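# Assemble two printed parts to match the stand's sample

## Task

Join the two printed parts so they match the already-assembled example on the stand, working quickly. The robot must not topple or finish leaning, and nothing may be knocked over or pushed out of the work area; any of these means failure.

## Robot and tools

Robot: a wheeled base with a lifting column carrying a head (cameras) and two six-joint arms, left and right, each ending in a two-finger gripper. Shoulder height S = 0.90 m + column_m. Folded, the robot is 0.73 m long, 0.62 m wide, S + 0.43 m tall, with its front 0.40 m ahead of the column. The base drives straight or turns in place only; it cannot slide sideways.

Frames (metres): the base frame has its origin on the floor under the column, between the drive wheels, x forward, y left, z up. left_hand and right_hand are reported in it, as the point where the fingers meet (tips 8 mm further). The hand z axis is the finger direction; its y axis runs along the opening. The odometry frame is the base frame at scene start; base_odometry counts wheel turns only, so slipping shows as travel. Heading is in rad, positive left.

Tool move: one action plus optional cameras (list of cam_head_left, cam_head_right, cam_left_wrist, cam_right_wrist, nav_camera, or all) and blocking. An action contains base, joints, or both, optionally speeds or min_time_s.
- base: exactly one key. translate_m is a relative drive in metres from the current spot, forward positive, -3 to 3. rotate_rad is a relative turn in radians, left/counter-clockwise positive, -3.2 to 3.2.
- joints: a single object keyed by joint name, holding absolute targets (not offsets). Both arms go in the same object. column_m 0 to 0.8; head_tilt_rad -0.61 to 1.308 (0 level, positive down); for each side (left_/right_): joint1 -2.879 to 2.879, joint2 0 to 3.141, joint3 0 to 3.019, joint4 -1.692 to 1.57, joint5 -1.57 to 1.57 (positive swings hand to robot's right), joint6 -2.094 to 2.094 (positive rolls clockwise seen from behind), gripper_m 0 to 0.093 (fingertip gap in metres). Joint angles in radians.
- speeds: caps for this action only, translate_m 0.05 to 0.8 m/s, rotate_rad 0.1 to 1 rad/s (the maximum is the default).
- min_time_s: 0.1 to 8 s, the shortest duration for each arm and gripper motion.
- blocking true (default) returns when everything rests; false returns within about 0.5 s while motion continues, and a later move only replaces the targets it names. A move with no action just reports state and images. Unknown keys make a call invalid; out-of-range values get it refused, and a refusal or unrequested stop cancels the rest of that reply's move/wait/finished_scene calls.

wait(seconds 0 to 10, cameras): lets time pass, returning early once running moves rest. stop(cameras): brakes all your motions; braked parts say "stopped" and may keep pressing. zoom_image(camera, region [x0,y0,x1,y1] pixels, at most 504x504): closer look at that camera's newest image. finished_scene(scene 1): ends the scene for good; the assembly must stay correct without the robot.

Arm geometry (typical): with right_joint1 at 1.57 (left at -1.57) and joints 5, 6 at 0, the arm sits in a forward vertical plane 0.23 m beside the column. With a = j2 - 0.35, b = 1.05 + j2 - j3, c = b - j4, the hand is 0.12 + 0.39 sin a + 0.38 cos b + 0.25 cos c ahead and S + 0.39 cos a - 0.38 sin b - 0.25 sin c high. Example: j2, j3, j4 = 0.92, 0.78, 0.14 gives 0.60 m ahead, 0.25 m under S. Actual hands may sit up to 7 cm lower/closer (more when loaded) or 2 cm higher/farther; trust the reported hand positions. Raising a hand also pulls it toward the column. Targets within about 0.03 rad (0.08 for joints 2, 3) of the current reading may not move yet report done. Approach contacts in steps of about 0.05 rad.

Gripper: fingers 7 cm long; outer width exceeds the reading by 1 cm at tips, 5 cm at base. If the opening stays at least 0.003 m above target, something is held. Gripping a hard part reads up to about 0.005 m narrower than it. Release by commanding well above the reading. The wrist camera sticks out 11 cm on one side.

Result lines: base_status and joint_status give "done", "moving", "off_target", "contact_stop", "time_out", "not_followed" or "stopped". "move" reports done or the worst status. on_its_own lists what happened uncommanded ("held at" is a target). "joint command not followed" means a safety check refused an arm's targets (near other arm or body); back each moved joint off by 0.05 rad or more. turned_by_wheels vs turned_by_imu disagreeing (above ~4% and 0.05 rad) means slip or collision. base_tilt in degrees (forward, right positive). motor_effort is wheel load in percent, peak in brackets. wheel_motors_off = 1 after pushing hard about 3 s. joint torques: drive outputs in N m. MOTOR HOT warns at 85 °C; at 100 °C the arm drops and faults for 30 to 60 s.

Column: descending stops with contact_stop when a hand's load changes (touchdown); then it must rise 0.2 m before going down again. Reaching the floor: stretch the arm out 0.45 to 0.5 m ahead, fingers down, with column_m at 0.3, then lower the column.

Avoid: arms colliding or squeezing each other (can end the scene); fast, stretched, loaded swings that overshoot up to about 30 degrees or tip the robot; dropping or releasing moving parts; striking fixed or heavy items; pushing objects out of the area; leaning the base. Blocked arms keep pushing and overheat; resend their current joint readings as targets to relax. Base stalls: back off 0.05 m before retrying. Thinking time lets the scene keep running.

Each tool is called after "Emit:" in YAML: its name, and indented under it one key for each argument.

## Session

Emit:
move:

Scene clock: 0.00 s.
Joint torques (N m): no reading
Heat: left arm: hottest shoulder 28 °C; right arm: hottest shoulder 30 °C.
base_odometry: x=+0.000 y=+0.000 heading=+0.000
turned_by_wheels: +0.000
turned_by_imu: +0.000
base_tilt: forward=-0.3 right=+0.4
base_status: not commanded
joint_positions: column_m=+0.554 head_tilt_rad=+0.876 left_joint1_rad=-1.582 left_joint2_rad=+0.902 left_joint3_rad=+0.415 left_joint4_rad=-0.991 left_joint5_rad=-0.025 left_joint6_rad=-0.013 left_gripper_m=+0.09396 right_joint1_rad=+1.560 right_joint2_rad=+0.879 right_joint3_rad=+0.383 right_joint4_rad=-0.953 right_joint5_rad=-0.014 right_joint6_rad=+0.094 right_gripper_m=+0.09396
joint_status: not commanded
wheel_motors_off: 0
motor_effort: left_wheel=+1 right_wheel=+1
left_hand: x=+0.1388 y=+0.2267 z=+1.2580 quat_wxyz=(+0.459, -0.005, -0.888, -0.011) (m; base frame)
right_hand: x=+0.1318 y=-0.2252 z=+1.2567 quat_wxyz=(+0.446, -0.050, -0.893, +0.018) (m; base frame)
pictures: cam_head_left, cam_head_right, cam_left_wrist, cam_right_wrist, nav_camera

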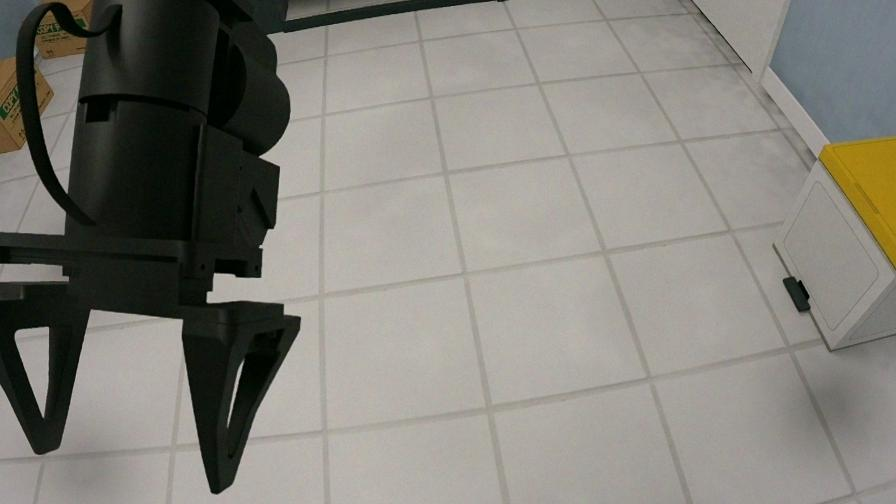

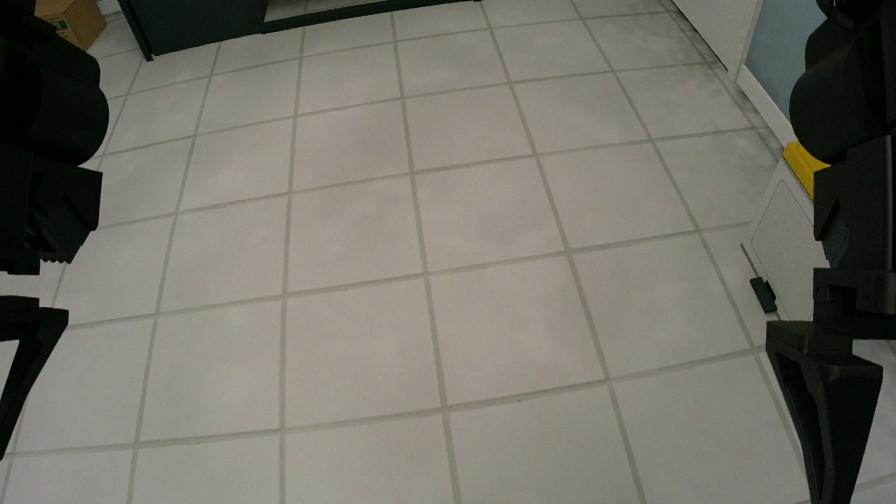

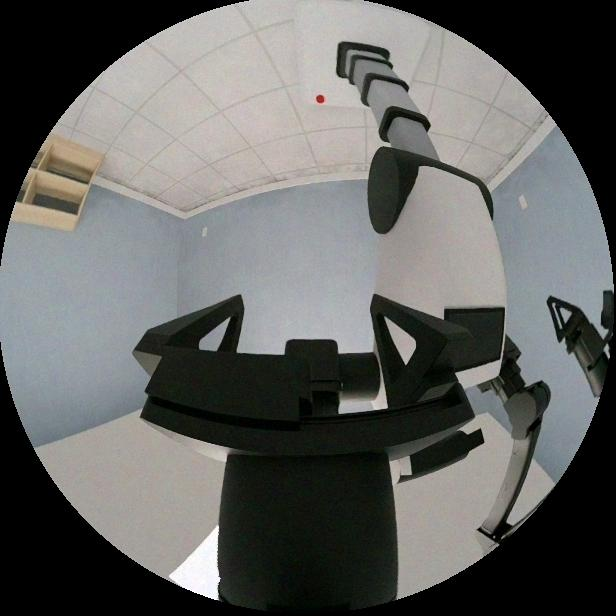

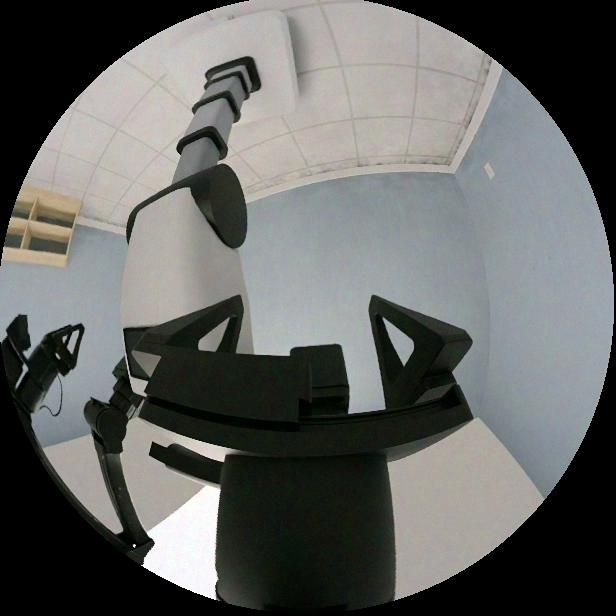

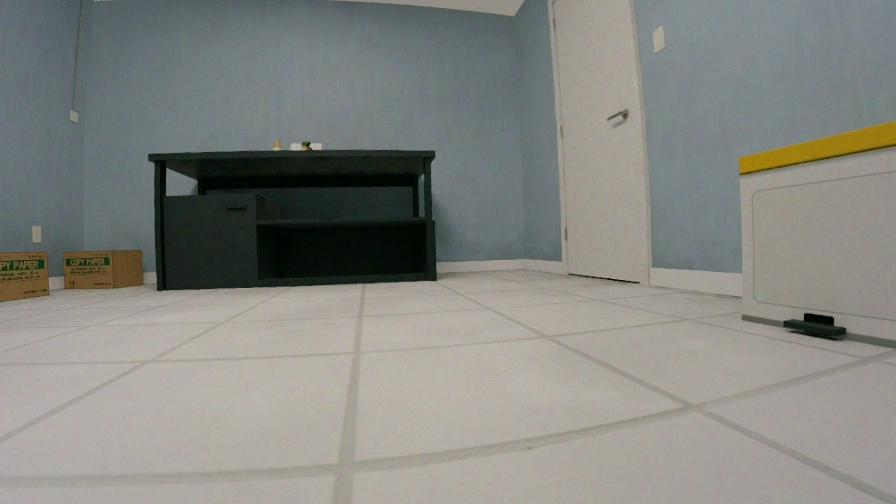

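Emit:
move:
  joints: {"head_tilt_rad": 0.35}
  base: {"rotate_rad": 0.38}
  cameras: ["cam_head_left", "cam_head_right", "nav_camera"]

Scene clock: 2.33 s.
Joint torques (N m): left_arm=[1.67 -7.41 -1.29 -1.99 -0.12 -0.06] | right_arm=[1.32 -4.07 -1.33 -1.28 -0.07 0.11]
Heat: left arm: hottest shoulder 28 °C; right arm: hottest shoulder 30 °C.
move: done
base_odometry: x=+0.000 y=+0.000 heading=+0.379
turned_by_wheels: +0.379
turned_by_imu: +0.375
base_tilt: forward=-0.3 right=+0.4
base_status: done
joint_positions: column_m=+0.554 head_tilt_rad=+0.369 left_joint1_rad=-1.582 left_joint2_rad=+0.902 left_joint3_rad=+0.415 left_joint4_rad=-0.991 left_joint5_rad=-0.025 left_joint6_rad=-0.013 left_gripper_m=+0.09396 right_joint1_rad=+1.560 right_joint2_rad=+0.879 right_joint3_rad=+0.383 right_joint4_rad=-0.953 right_joint5_rad=-0.014 right_joint6_rad=+0.094 right_gripper_m=+0.09396
joint_status: all done
wheel_motors_off: 0
motor_effort: left_wheel=-5(45) right_wheel=+5(42)
left_hand: x=+0.1388 y=+0.2267 z=+1.2580 quat_wxyz=(+0.459, -0.005, -0.888, -0.011) (m; base frame)
right_hand: x=+0.1318 y=-0.2252 z=+1.2567 quat_wxyz=(+0.446, -0.050, -0.893, +0.018) (m; base frame)
pictures: cam_head_left, cam_head_right, nav_camera
camera_calibration:
cam_head_left: T_world_to_cam=[[0.120669, -0.992281, -0.028605, 0.0923705], [-0.403163, -0.0226549, -0.914848, 1.42803], [0.907138, 0.121926, -0.402784, 0.50413], [0, 0, 0, 1]] pos_world=[0.107268, 0.0625429, 1.51213]
cam_head_right: T_world_to_cam=[[0.123137, -0.992046, -0.0261121, -0.0310321], [-0.403003, -0.0259429, -0.914831, 1.42793], [0.906877, 0.123173, -0.402992, 0.504309], [0, 0, 0, 1]] pos_world=[0.121934, -0.055858, 1.50873]

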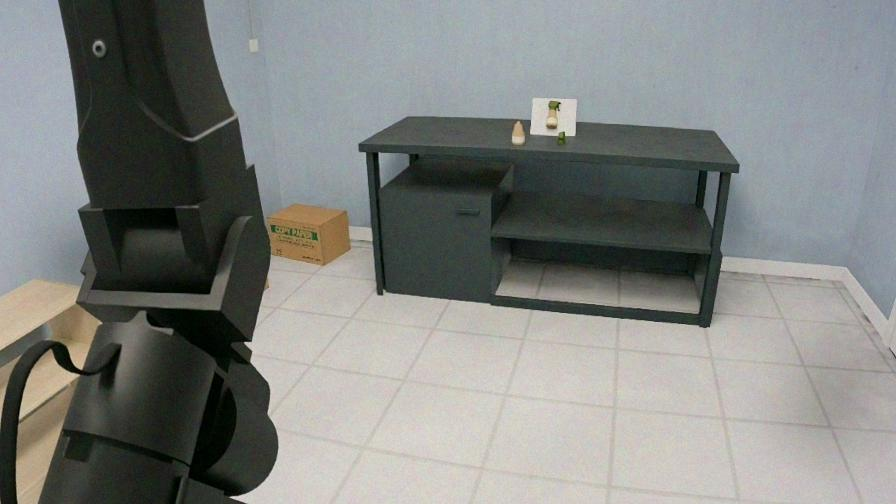

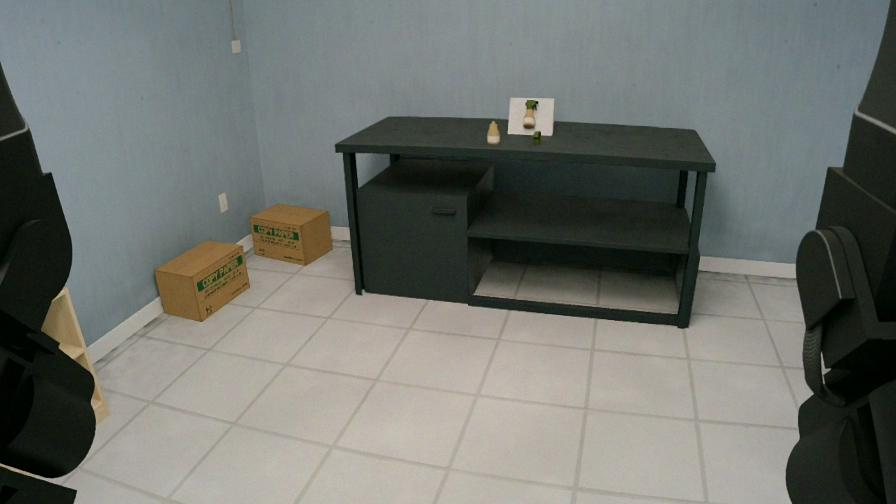

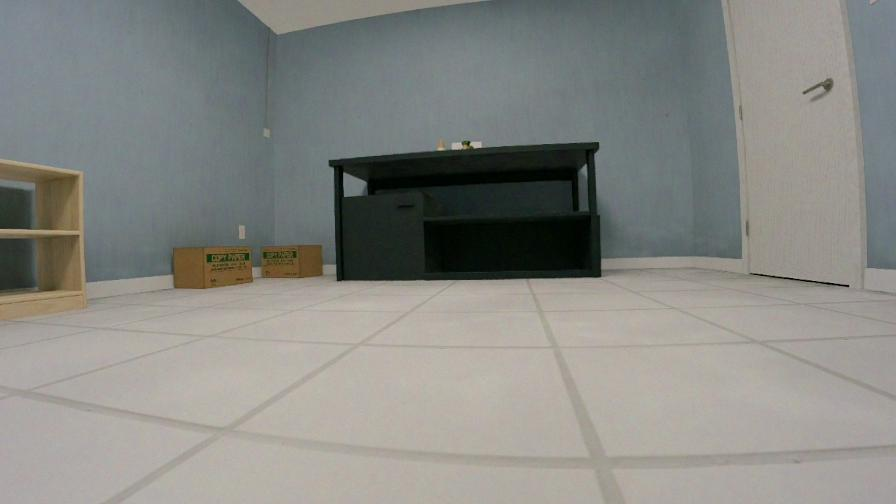

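Emit:
zoom_image:
  camera: "cam_head_left"
  region: [480, 80, 620, 160]

Emit:
zoom_image:
  camera: "cam_head_right"
  region: [460, 80, 600, 160]

Scaled by 3.600.

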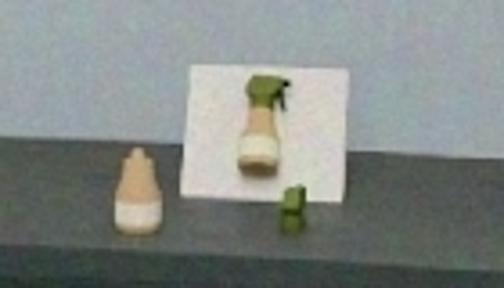

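Scaled by 3.600.

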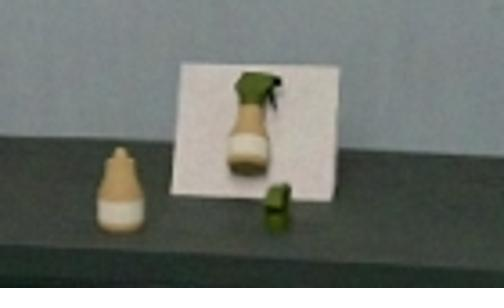

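Emit:
move:
  base: {"translate_m": 1.6}
  joints: {"head_tilt_rad": 0.5}
  cameras: ["cam_head_left", "cam_head_right", "nav_camera"]

Scene clock: 8.30 s.
Joint torques (N m): left_arm=[1.61 -7.41 -1.35 -1.99 -0.12 -0.06] | right_arm=[1.32 -4.01 -1.32 -1.29 -0.07 0.11]
Heat: left arm: hottest shoulder 28 °C; right arm: hottest shoulder 30 °C.
move: done
base_odometry: x=+1.486 y=+0.592 heading=+0.379
turned_by_wheels: +0.000
turned_by_imu: -0.004
base_tilt: forward=-0.3 right=+0.4
base_status: done
joint_positions: column_m=+0.554 head_tilt_rad=+0.504 left_joint1_rad=-1.582 left_joint2_rad=+0.902 left_joint3_rad=+0.416 left_joint4_rad=-0.991 left_joint5_rad=-0.025 left_joint6_rad=-0.013 left_gripper_m=+0.09396 right_joint1_rad=+1.560 right_joint2_rad=+0.879 right_joint3_rad=+0.383 right_joint4_rad=-0.953 right_joint5_rad=-0.014 right_joint6_rad=+0.094 right_gripper_m=+0.09396
joint_status: all done
wheel_motors_off: 0
motor_effort: left_wheel=+0(47) right_wheel=-1(52)
left_hand: x=+0.1392 y=+0.2267 z=+1.2579 quat_wxyz=(+0.459, -0.005, -0.888, -0.011) (m; base frame)
right_hand: x=+0.1316 y=-0.2252 z=+1.2568 quat_wxyz=(+0.446, -0.050, -0.893, +0.018) (m; base frame)
pictures: cam_head_left, cam_head_right, nav_camera
camera_calibration:
cam_head_left: T_world_to_cam=[[0.115708, -0.992281, -0.0446208, 0.117279], [-0.522886, -0.0226556, -0.852101, 1.33741], [0.844513, 0.121927, -0.521471, 0.690007], [0, 0, 0, 1]] pos_world=[0.103021, 0.0625429, 1.50466]
cam_head_right: T_world_to_cam=[[0.11849, -0.992046, -0.0424837, -0.00558695], [-0.522726, -0.0259436, -0.852106, 1.3373], [0.844226, 0.123173, -0.521642, 0.690164], [0, 0, 0, 1]] pos_world=[0.117049, -0.055858, 1.4993]

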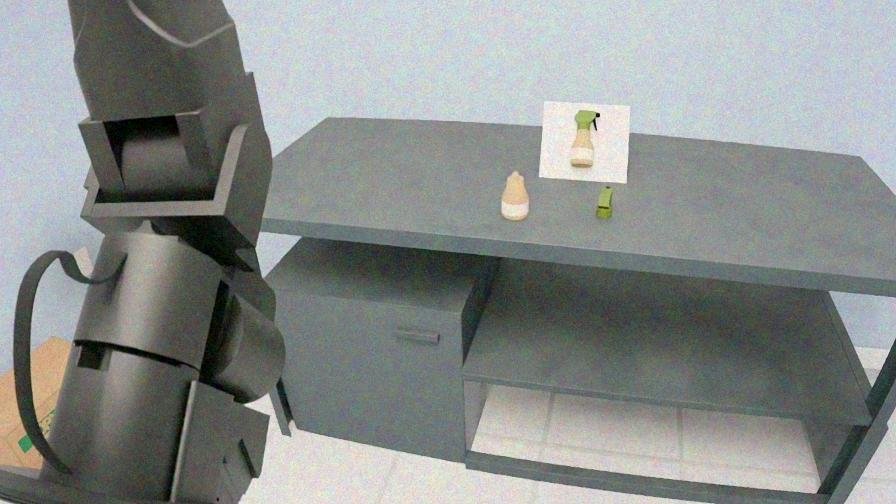

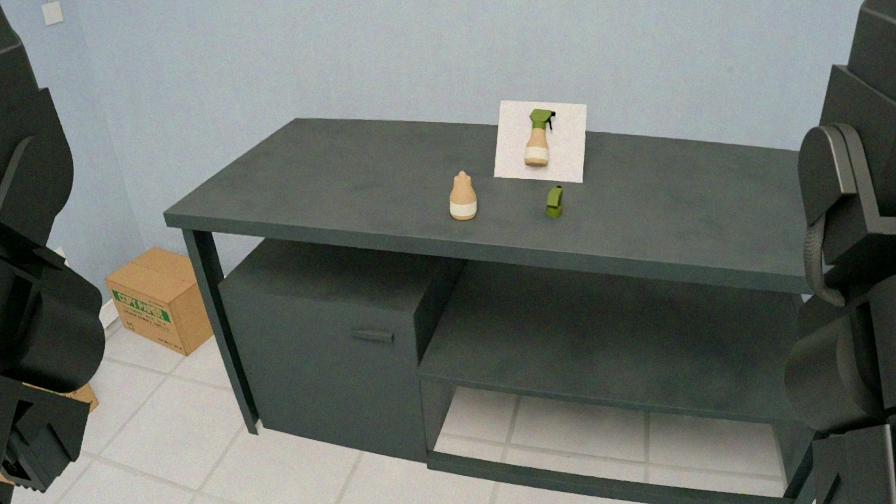

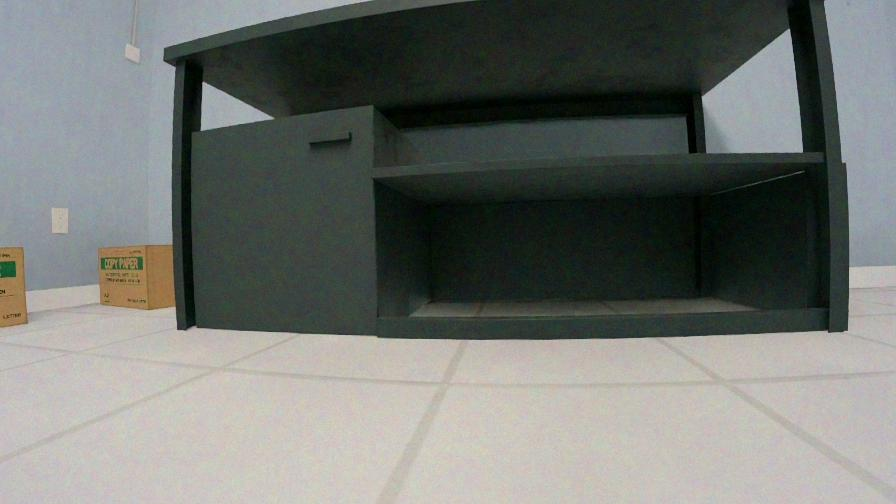

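Emit:
zoom_image:
  camera: "cam_head_left"
  region: [490, 95, 640, 230]

Emit:
zoom_image:
  camera: "cam_head_right"
  region: [440, 95, 590, 230]

Scaled by 3.360.

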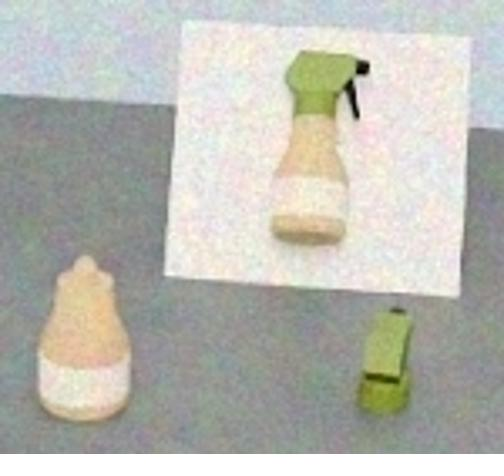

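Scaled by 3.360.

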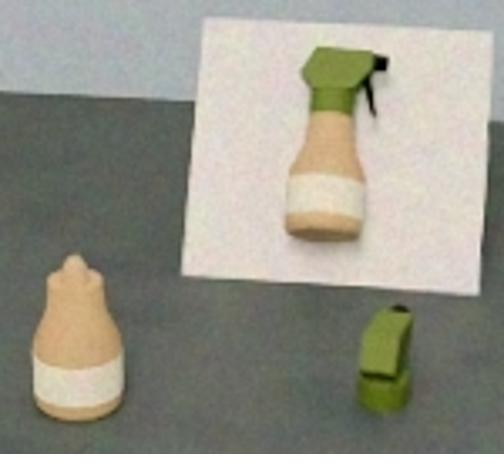

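Emit:
move:
  base: {"rotate_rad": 0.1}
  joints: {"head_tilt_rad": 0.8}
  cameras: []

Emit:
move:
  base: {"translate_m": 0.7}
  cameras: ["cam_head_left", "cam_head_right", "nav_camera"]

Scene clock: 14.30 s.
Joint torques (N m): left_arm=[1.61 -7.47 -1.36 -2 -0.12 -0.06] | right_arm=[1.32 -4.01 -1.32 -1.29 -0.07 0.11]
Heat: left arm: hottest shoulder 28 °C; right arm: hottest shoulder 30 °C.
move: done
base_odometry: x=+1.487 y=+0.592 heading=+0.478
turned_by_wheels: +0.099
turned_by_imu: +0.097
base_tilt: forward=-0.3 right=+0.5
base_status: done
joint_positions: column_m=+0.554 head_tilt_rad=+0.802 left_joint1_rad=-1.582 left_joint2_rad=+0.902 left_joint3_rad=+0.416 left_joint4_rad=-0.991 left_joint5_rad=-0.025 left_joint6_rad=-0.013 left_gripper_m=+0.09396 right_joint1_rad=+1.560 right_joint2_rad=+0.879 right_joint3_rad=+0.383 right_joint4_rad=-0.953 right_joint5_rad=-0.015 right_joint6_rad=+0.094 right_gripper_m=+0.09396
joint_status: all done
wheel_motors_off: 0
motor_effort: left_wheel=-1(47) right_wheel=+0(43)
left_hand: x=+0.1392 y=+0.2267 z=+1.2579 quat_wxyz=(+0.459, -0.005, -0.888, -0.011) (m; base frame)
right_hand: x=+0.1316 y=-0.2251 z=+1.2568 quat_wxyz=(+0.446, -0.050, -0.893, +0.018) (m; base frame)
pictures: none
No camera images: "cameras" was empty.

Scene clock: 17.07 s.
Joint torques (N m): left_arm=[1.67 -7.41 -1.51 -1.96 -0.12 -0.06] | right_arm=[1.32 -4.07 -1.36 -1.31 -0.07 0.11]
Heat: left arm: hottest shoulder 28 °C; right arm: hottest shoulder 30 °C.
move: done
base_odometry: x=+2.108 y=+0.915 heading=+0.478
turned_by_wheels: +0.000
turned_by_imu: -0.002
base_tilt: forward=-0.3 right=+0.4
base_status: done
joint_positions: column_m=+0.554 head_tilt_rad=+0.802 left_joint1_rad=-1.582 left_joint2_rad=+0.902 left_joint3_rad=+0.418 left_joint4_rad=-0.991 left_joint5_rad=-0.025 left_joint6_rad=-0.013 left_gripper_m=+0.09396 right_joint1_rad=+1.560 right_joint2_rad=+0.879 right_joint3_rad=+0.384 right_joint4_rad=-0.953 right_joint5_rad=-0.015 right_joint6_rad=+0.094 right_gripper_m=+0.09396
joint_status: not commanded
wheel_motors_off: 0
motor_effort: left_wheel=+0(55) right_wheel=-1(33)
left_hand: x=+0.1400 y=+0.2267 z=+1.2576 quat_wxyz=(+0.458, -0.005, -0.889, -0.011) (m; base frame)
right_hand: x=+0.1323 y=-0.2251 z=+1.2566 quat_wxyz=(+0.445, -0.050, -0.894, +0.018) (m; base frame)
pictures: cam_head_left, cam_head_right, nav_camera
camera_calibration:
cam_head_left: T_world_to_cam=[[0.097505, -0.99228, -0.0766328, 0.167488], [-0.750037, -0.0226523, -0.661008, 1.05448], [0.654169, 0.121929, -0.746456, 1.04601], [0, 0, 0, 1]] pos_world=[0.0903041, 0.0625428, 1.49065]
cam_head_right: T_world_to_cam=[[0.100792, -0.992046, -0.0754068, 0.046004], [-0.749885, -0.0259403, -0.661059, 1.05438], [0.653845, 0.123176, -0.746535, 1.04604], [0, 0, 0, 1]] pos_world=[0.102079, -0.055858, 1.48138]

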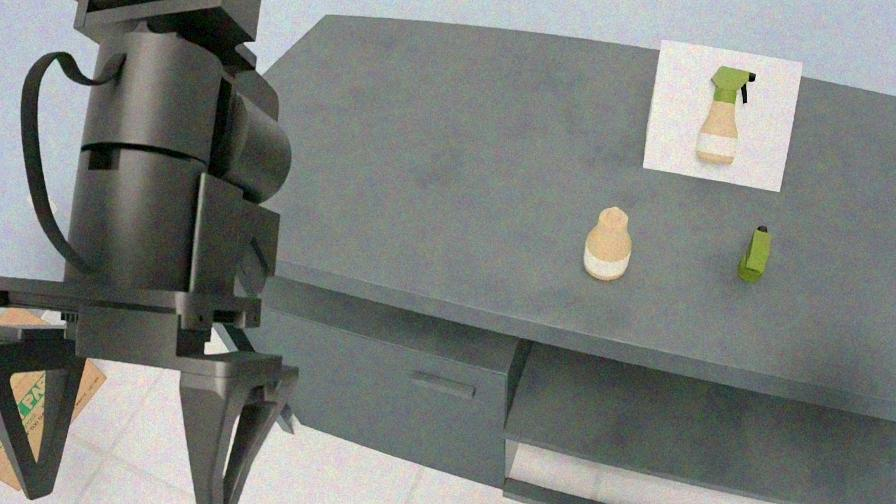

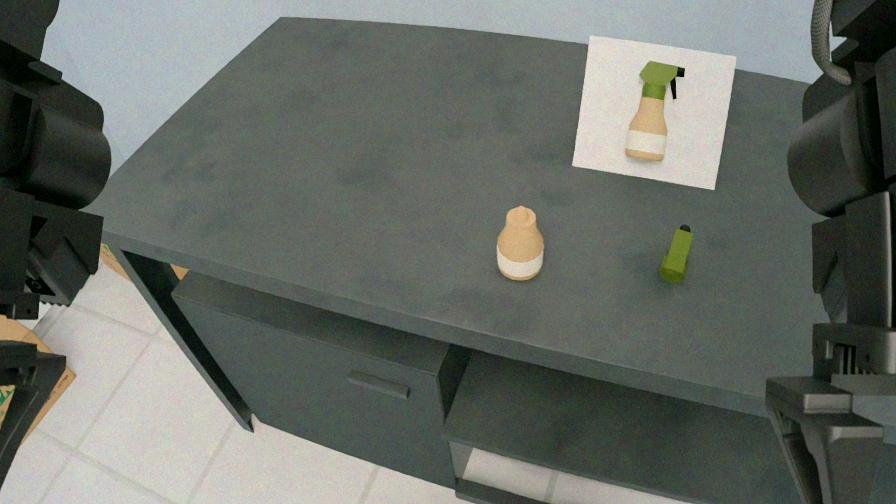

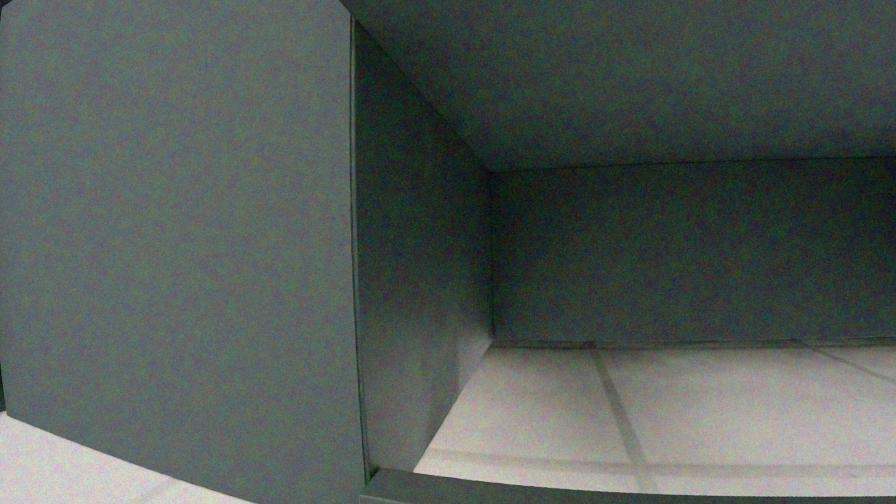

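Emit:
zoom_image:
  camera: "cam_head_left"
  region: [560, 190, 660, 290]

Emit:
zoom_image:
  camera: "cam_head_right"
  region: [480, 190, 580, 290]

Emit:
zoom_image:
  camera: "cam_head_left"
  region: [700, 200, 800, 300]

Emit:
zoom_image:
  camera: "cam_head_right"
  region: [625, 200, 725, 300]

Emit:
zoom_image:
  camera: "cam_head_left"
  region: [640, 30, 810, 200]

Emit:
zoom_image:
  camera: "cam_head_right"
  region: [570, 30, 740, 200]

Scaled by 5.040.

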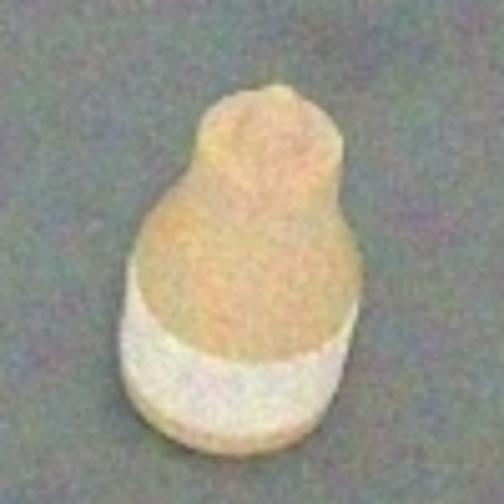

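Scaled by 5.040.

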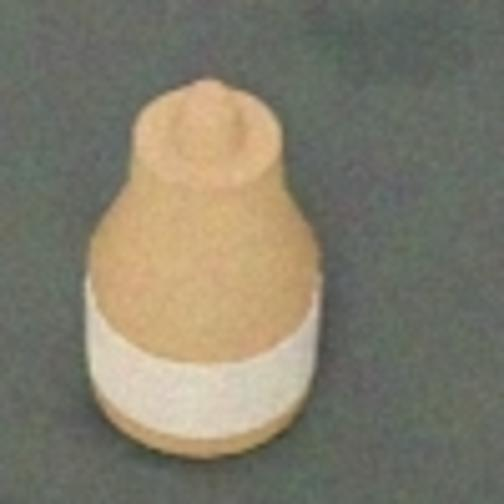

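Scaled by 5.040.

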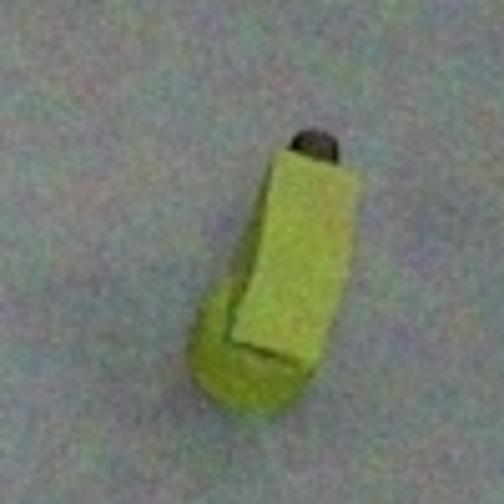

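Scaled by 5.040.

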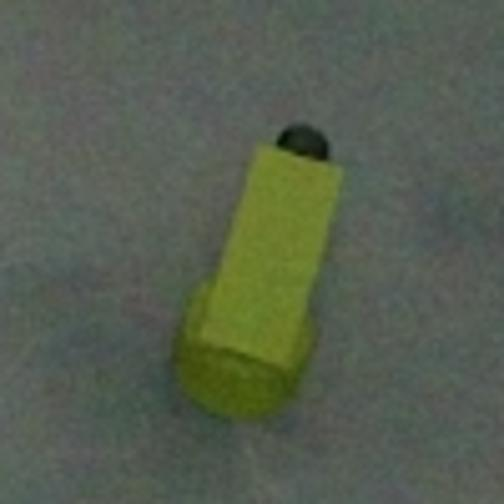

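Scaled by 2.965.

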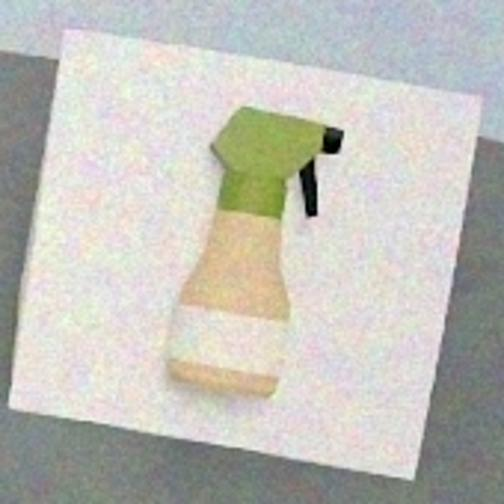

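Scaled by 2.965.

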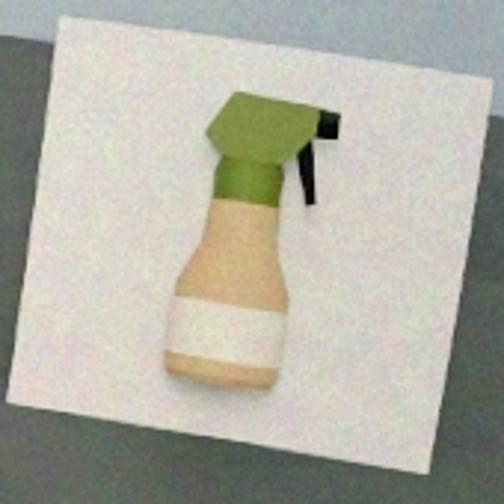

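Emit:
move:
  joints: {"right_joint1_rad": 1.495, "right_joint2_rad": 1.412, "right_joint3_rad": 1.329, "right_joint4_rad": -0.438, "right_joint5_rad": -0.065, "right_joint6_rad": 0.31}
  cameras: ["cam_head_left", "cam_head_right", "cam_right_wrist"]

Scene clock: 22.77 s.
Joint torques (N m): left_arm=[1.55 -7.41 -1.46 -1.98 -0.11 -0.06] | right_arm=[0.38 -13.8 4.56 0.9 -0.11 0.21]
Heat: left arm: hottest shoulder 28 °C; right arm: hottest shoulder 30 °C.
move: done
base_odometry: x=+2.108 y=+0.915 heading=+0.478
turned_by_wheels: +0.000
turned_by_imu: +0.000
base_tilt: forward=-0.3 right=+0.4
base_status: not commanded
joint_positions: column_m=+0.554 head_tilt_rad=+0.802 left_joint1_rad=-1.582 left_joint2_rad=+0.902 left_joint3_rad=+0.418 left_joint4_rad=-0.991 left_joint5_rad=-0.025 left_joint6_rad=-0.013 left_gripper_m=+0.09396 right_joint1_rad=+1.497 right_joint2_rad=+1.418 right_joint3_rad=+1.323 right_joint4_rad=-0.443 right_joint5_rad=-0.063 right_joint6_rad=+0.299 right_gripper_m=+0.09396
joint_status: all done
wheel_motors_off: 0
motor_effort: left_wheel=-1(2) right_wheel=-1(1)
left_hand: x=+0.1400 y=+0.2267 z=+1.2576 quat_wxyz=(+0.458, -0.005, -0.889, -0.011) (m; base frame)
right_hand: x=+0.6167 y=-0.2605 z=+1.0462 quat_wxyz=(+0.006, -0.168, -0.986, +0.001) (m; base frame)
pictures: cam_head_left, cam_head_right, cam_right_wrist
camera_calibration:
cam_head_left: T_world_to_cam=[[0.097505, -0.99228, -0.0766328, 0.167488], [-0.750037, -0.0226523, -0.661008, 1.05448], [0.654169, 0.121929, -0.746456, 1.04601], [0, 0, 0, 1]] pos_world=[0.0903041, 0.0625428, 1.49065]
cam_head_right: T_world_to_cam=[[0.100792, -0.992046, -0.0754068, 0.046004], [-0.749885, -0.0259403, -0.661059, 1.05438], [0.653845, 0.123176, -0.746535, 1.04604], [0, 0, 0, 1]] pos_world=[0.102079, -0.055858, 1.48138]
cam_right_wrist: T_world_to_cam=[[-0.327705, -0.944504, 0.022846, -0.0702355], [-0.765521, 0.279621, 0.579473, -0.0548379], [-0.553703, 0.172407, -0.814671, 1.36461], [0, 0, 0, 1]] pos_world=[0.690595, -0.286273, 1.14509]

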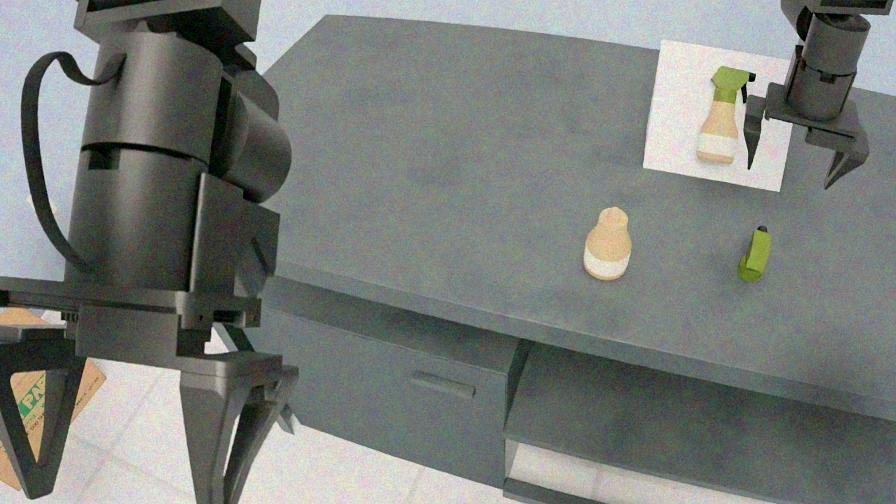

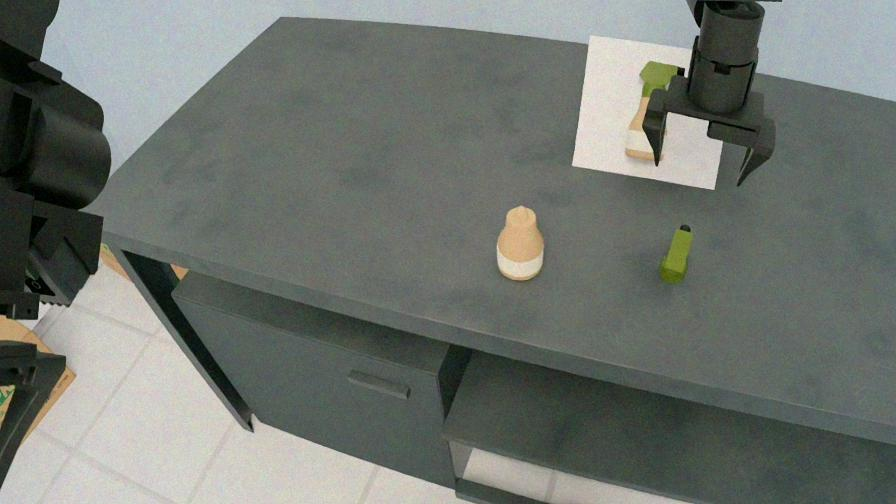

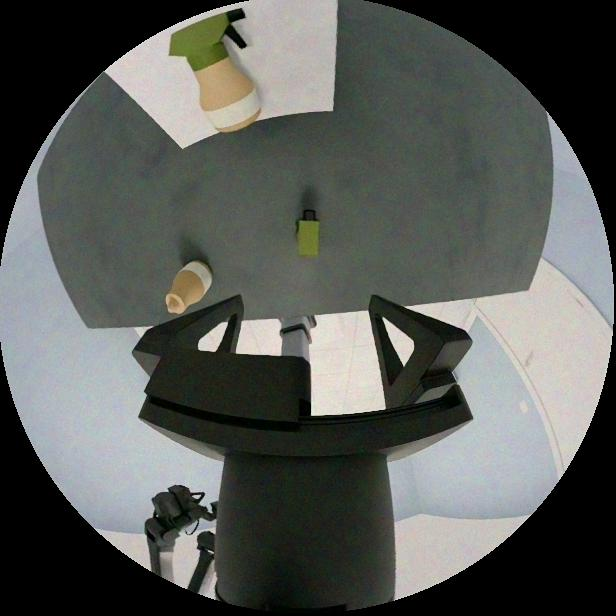

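Emit:
zoom_image:
  camera: "cam_right_wrist"
  region: [140, 230, 240, 330]

Emit:
zoom_image:
  camera: "cam_right_wrist"
  region: [260, 180, 360, 280]

Emit:
zoom_image:
  camera: "cam_right_wrist"
  region: [140, 0, 280, 140]

Scaled by 5.040 from the camera's 616x616 image, which has a finer 880x880 frame.

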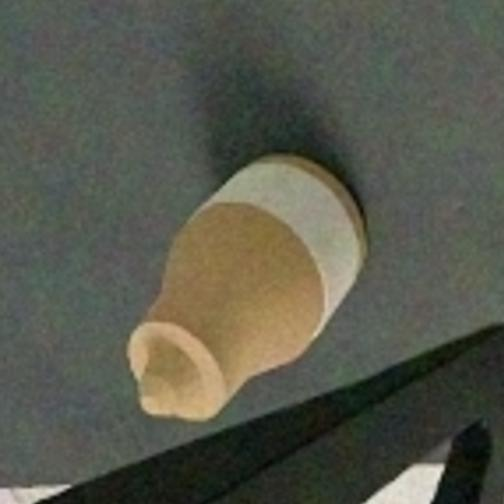

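Scaled by 5.040 from the camera's 616x616 image, which has a finer 880x880 frame.

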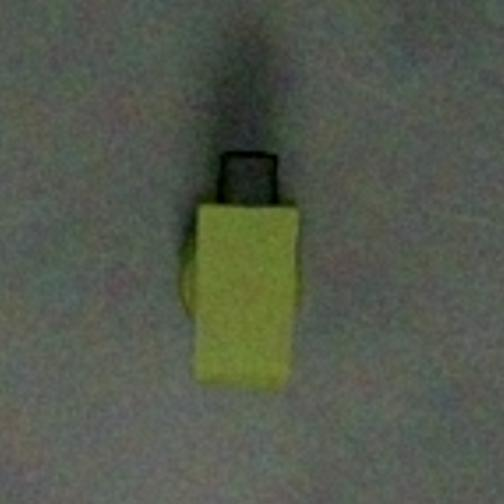

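Scaled by 3.600 from the camera's 616x616 image, which has a finer 880x880 frame.

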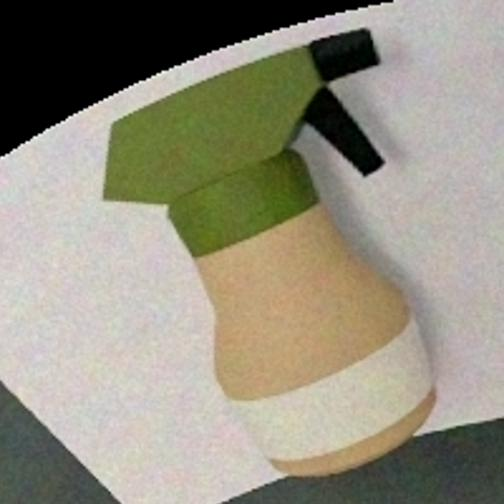

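Emit:
move:
  joints: {"column_m": 0.574, "right_joint1_rad": 2.014, "right_joint2_rad": 1.586, "right_joint3_rad": 1.286, "right_joint4_rad": -0.266, "right_joint5_rad": 0.381, "right_joint6_rad": 0.57}
  cameras: ["cam_head_left", "cam_head_right", "cam_right_wrist"]

Emit:
zoom_image:
  camera: "cam_right_wrist"
  region: [230, 170, 380, 320]

Scene clock: 28.63 s.
Joint torques (N m): left_arm=[1.67 -7.53 -1.42 -1.95 -0.11 -0.06] | right_arm=[5.83 -12.57 3.06 1.03 0.07 0.22]
Heat: left arm: hottest shoulder 29 °C; right arm: hottest shoulder 31 °C.
move: done
base_odometry: x=+2.108 y=+0.915 heading=+0.478
turned_by_wheels: +0.000
turned_by_imu: +0.000
base_tilt: forward=-0.3 right=+0.5
base_status: not commanded
joint_positions: column_m=+0.574 head_tilt_rad=+0.802 left_joint1_rad=-1.582 left_joint2_rad=+0.902 left_joint3_rad=+0.418 left_joint4_rad=-0.991 left_joint5_rad=-0.025 left_joint6_rad=-0.013 left_gripper_m=+0.09396 right_joint1_rad=+2.020 right_joint2_rad=+1.599 right_joint3_rad=+1.276 right_joint4_rad=-0.275 right_joint5_rad=+0.378 right_joint6_rad=+0.558 right_gripper_m=+0.09397
joint_status: all done
wheel_motors_off: 0
motor_effort: left_wheel=+2(3) right_wheel=-3(3)
left_hand: x=+0.1400 y=+0.2267 z=+1.2775 quat_wxyz=(+0.458, -0.005, -0.889, -0.011) (m; base frame)
right_hand: x=+0.5296 y=+0.0020 z=+1.0193 quat_wxyz=(+0.013, -0.155, -0.988, +0.002) (m; base frame)
pictures: cam_head_left, cam_head_right, cam_right_wrist
camera_calibration:
cam_head_left: T_world_to_cam=[[0.097505, -0.99228, -0.0766328, 0.169021], [-0.750037, -0.0226523, -0.661008, 1.0677], [0.654169, 0.121929, -0.746456, 1.06094], [0, 0, 0, 1]] pos_world=[0.0903041, 0.0625428, 1.51065]
cam_head_right: T_world_to_cam=[[0.100792, -0.992046, -0.0754068, 0.0475121], [-0.749885, -0.0259403, -0.661059, 1.0676], [0.653845, 0.123176, -0.746535, 1.06097], [0, 0, 0, 1]] pos_world=[0.102079, -0.055858, 1.50138]
cam_right_wrist: T_world_to_cam=[[-0.302937, -0.952653, 0.0261066, 0.133394], [-0.763992, 0.259137, 0.590902, -0.191653], [-0.569689, 0.159061, -0.806321, 1.24915], [0, 0, 0, 1]] pos_world=[0.605613, -0.0219472, 1.11698]

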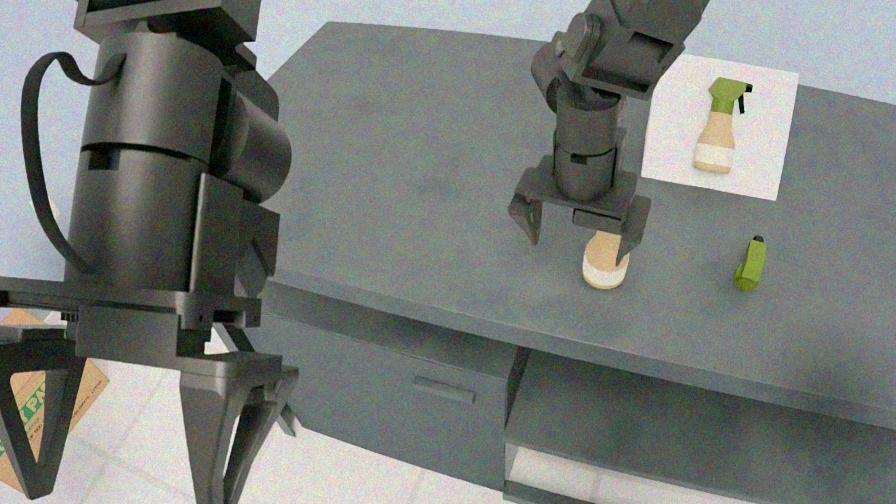

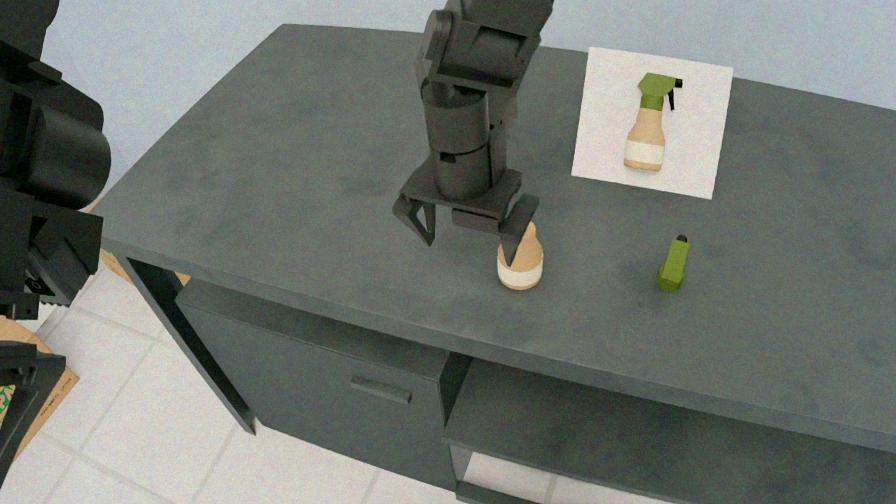

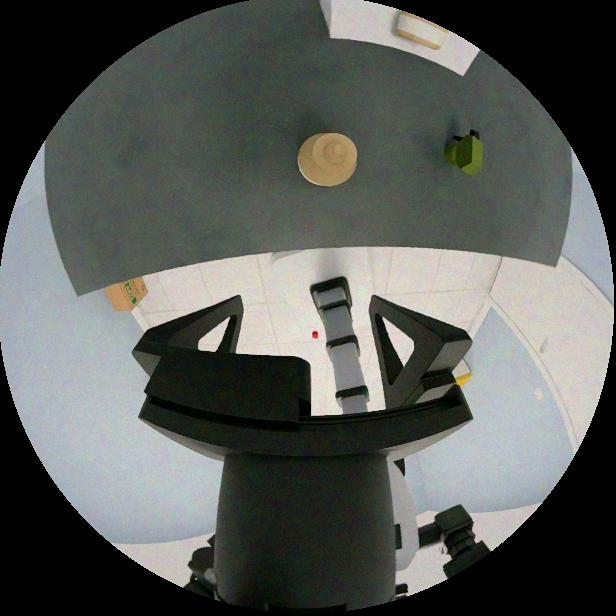

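Scaled by 3.360 from the camera's 616x616 image, which has a finer 880x880 frame.

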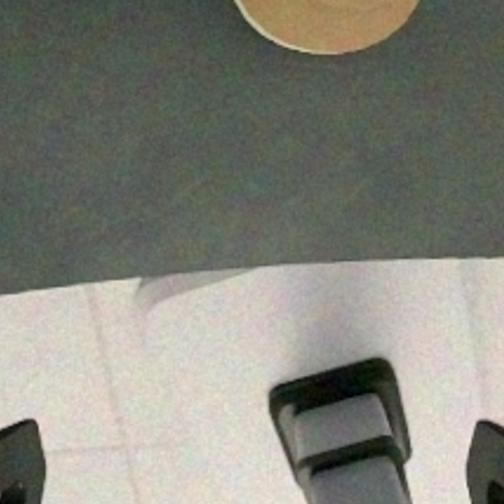

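Emit:
zoom_image:
  camera: "cam_right_wrist"
  region: [290, 120, 365, 195]

Emit:
zoom_image:
  camera: "cam_right_wrist"
  region: [430, 120, 500, 190]

Scaled by 6.720 from the camera's 616x616 image, which has a finer 880x880 frame.

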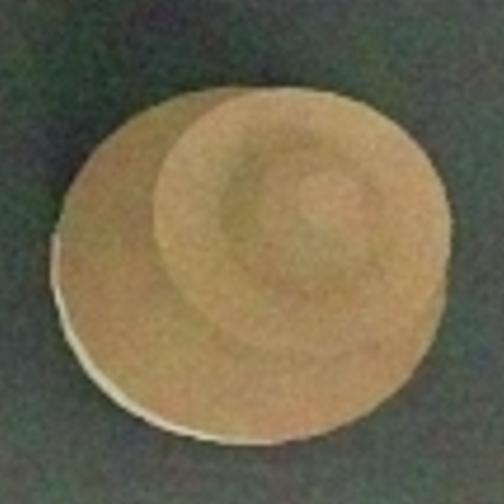

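Scaled by 7.200 from the camera's 616x616 image, which has a finer 880x880 frame.

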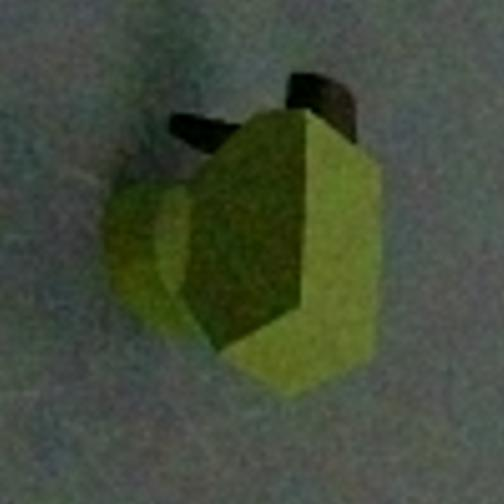

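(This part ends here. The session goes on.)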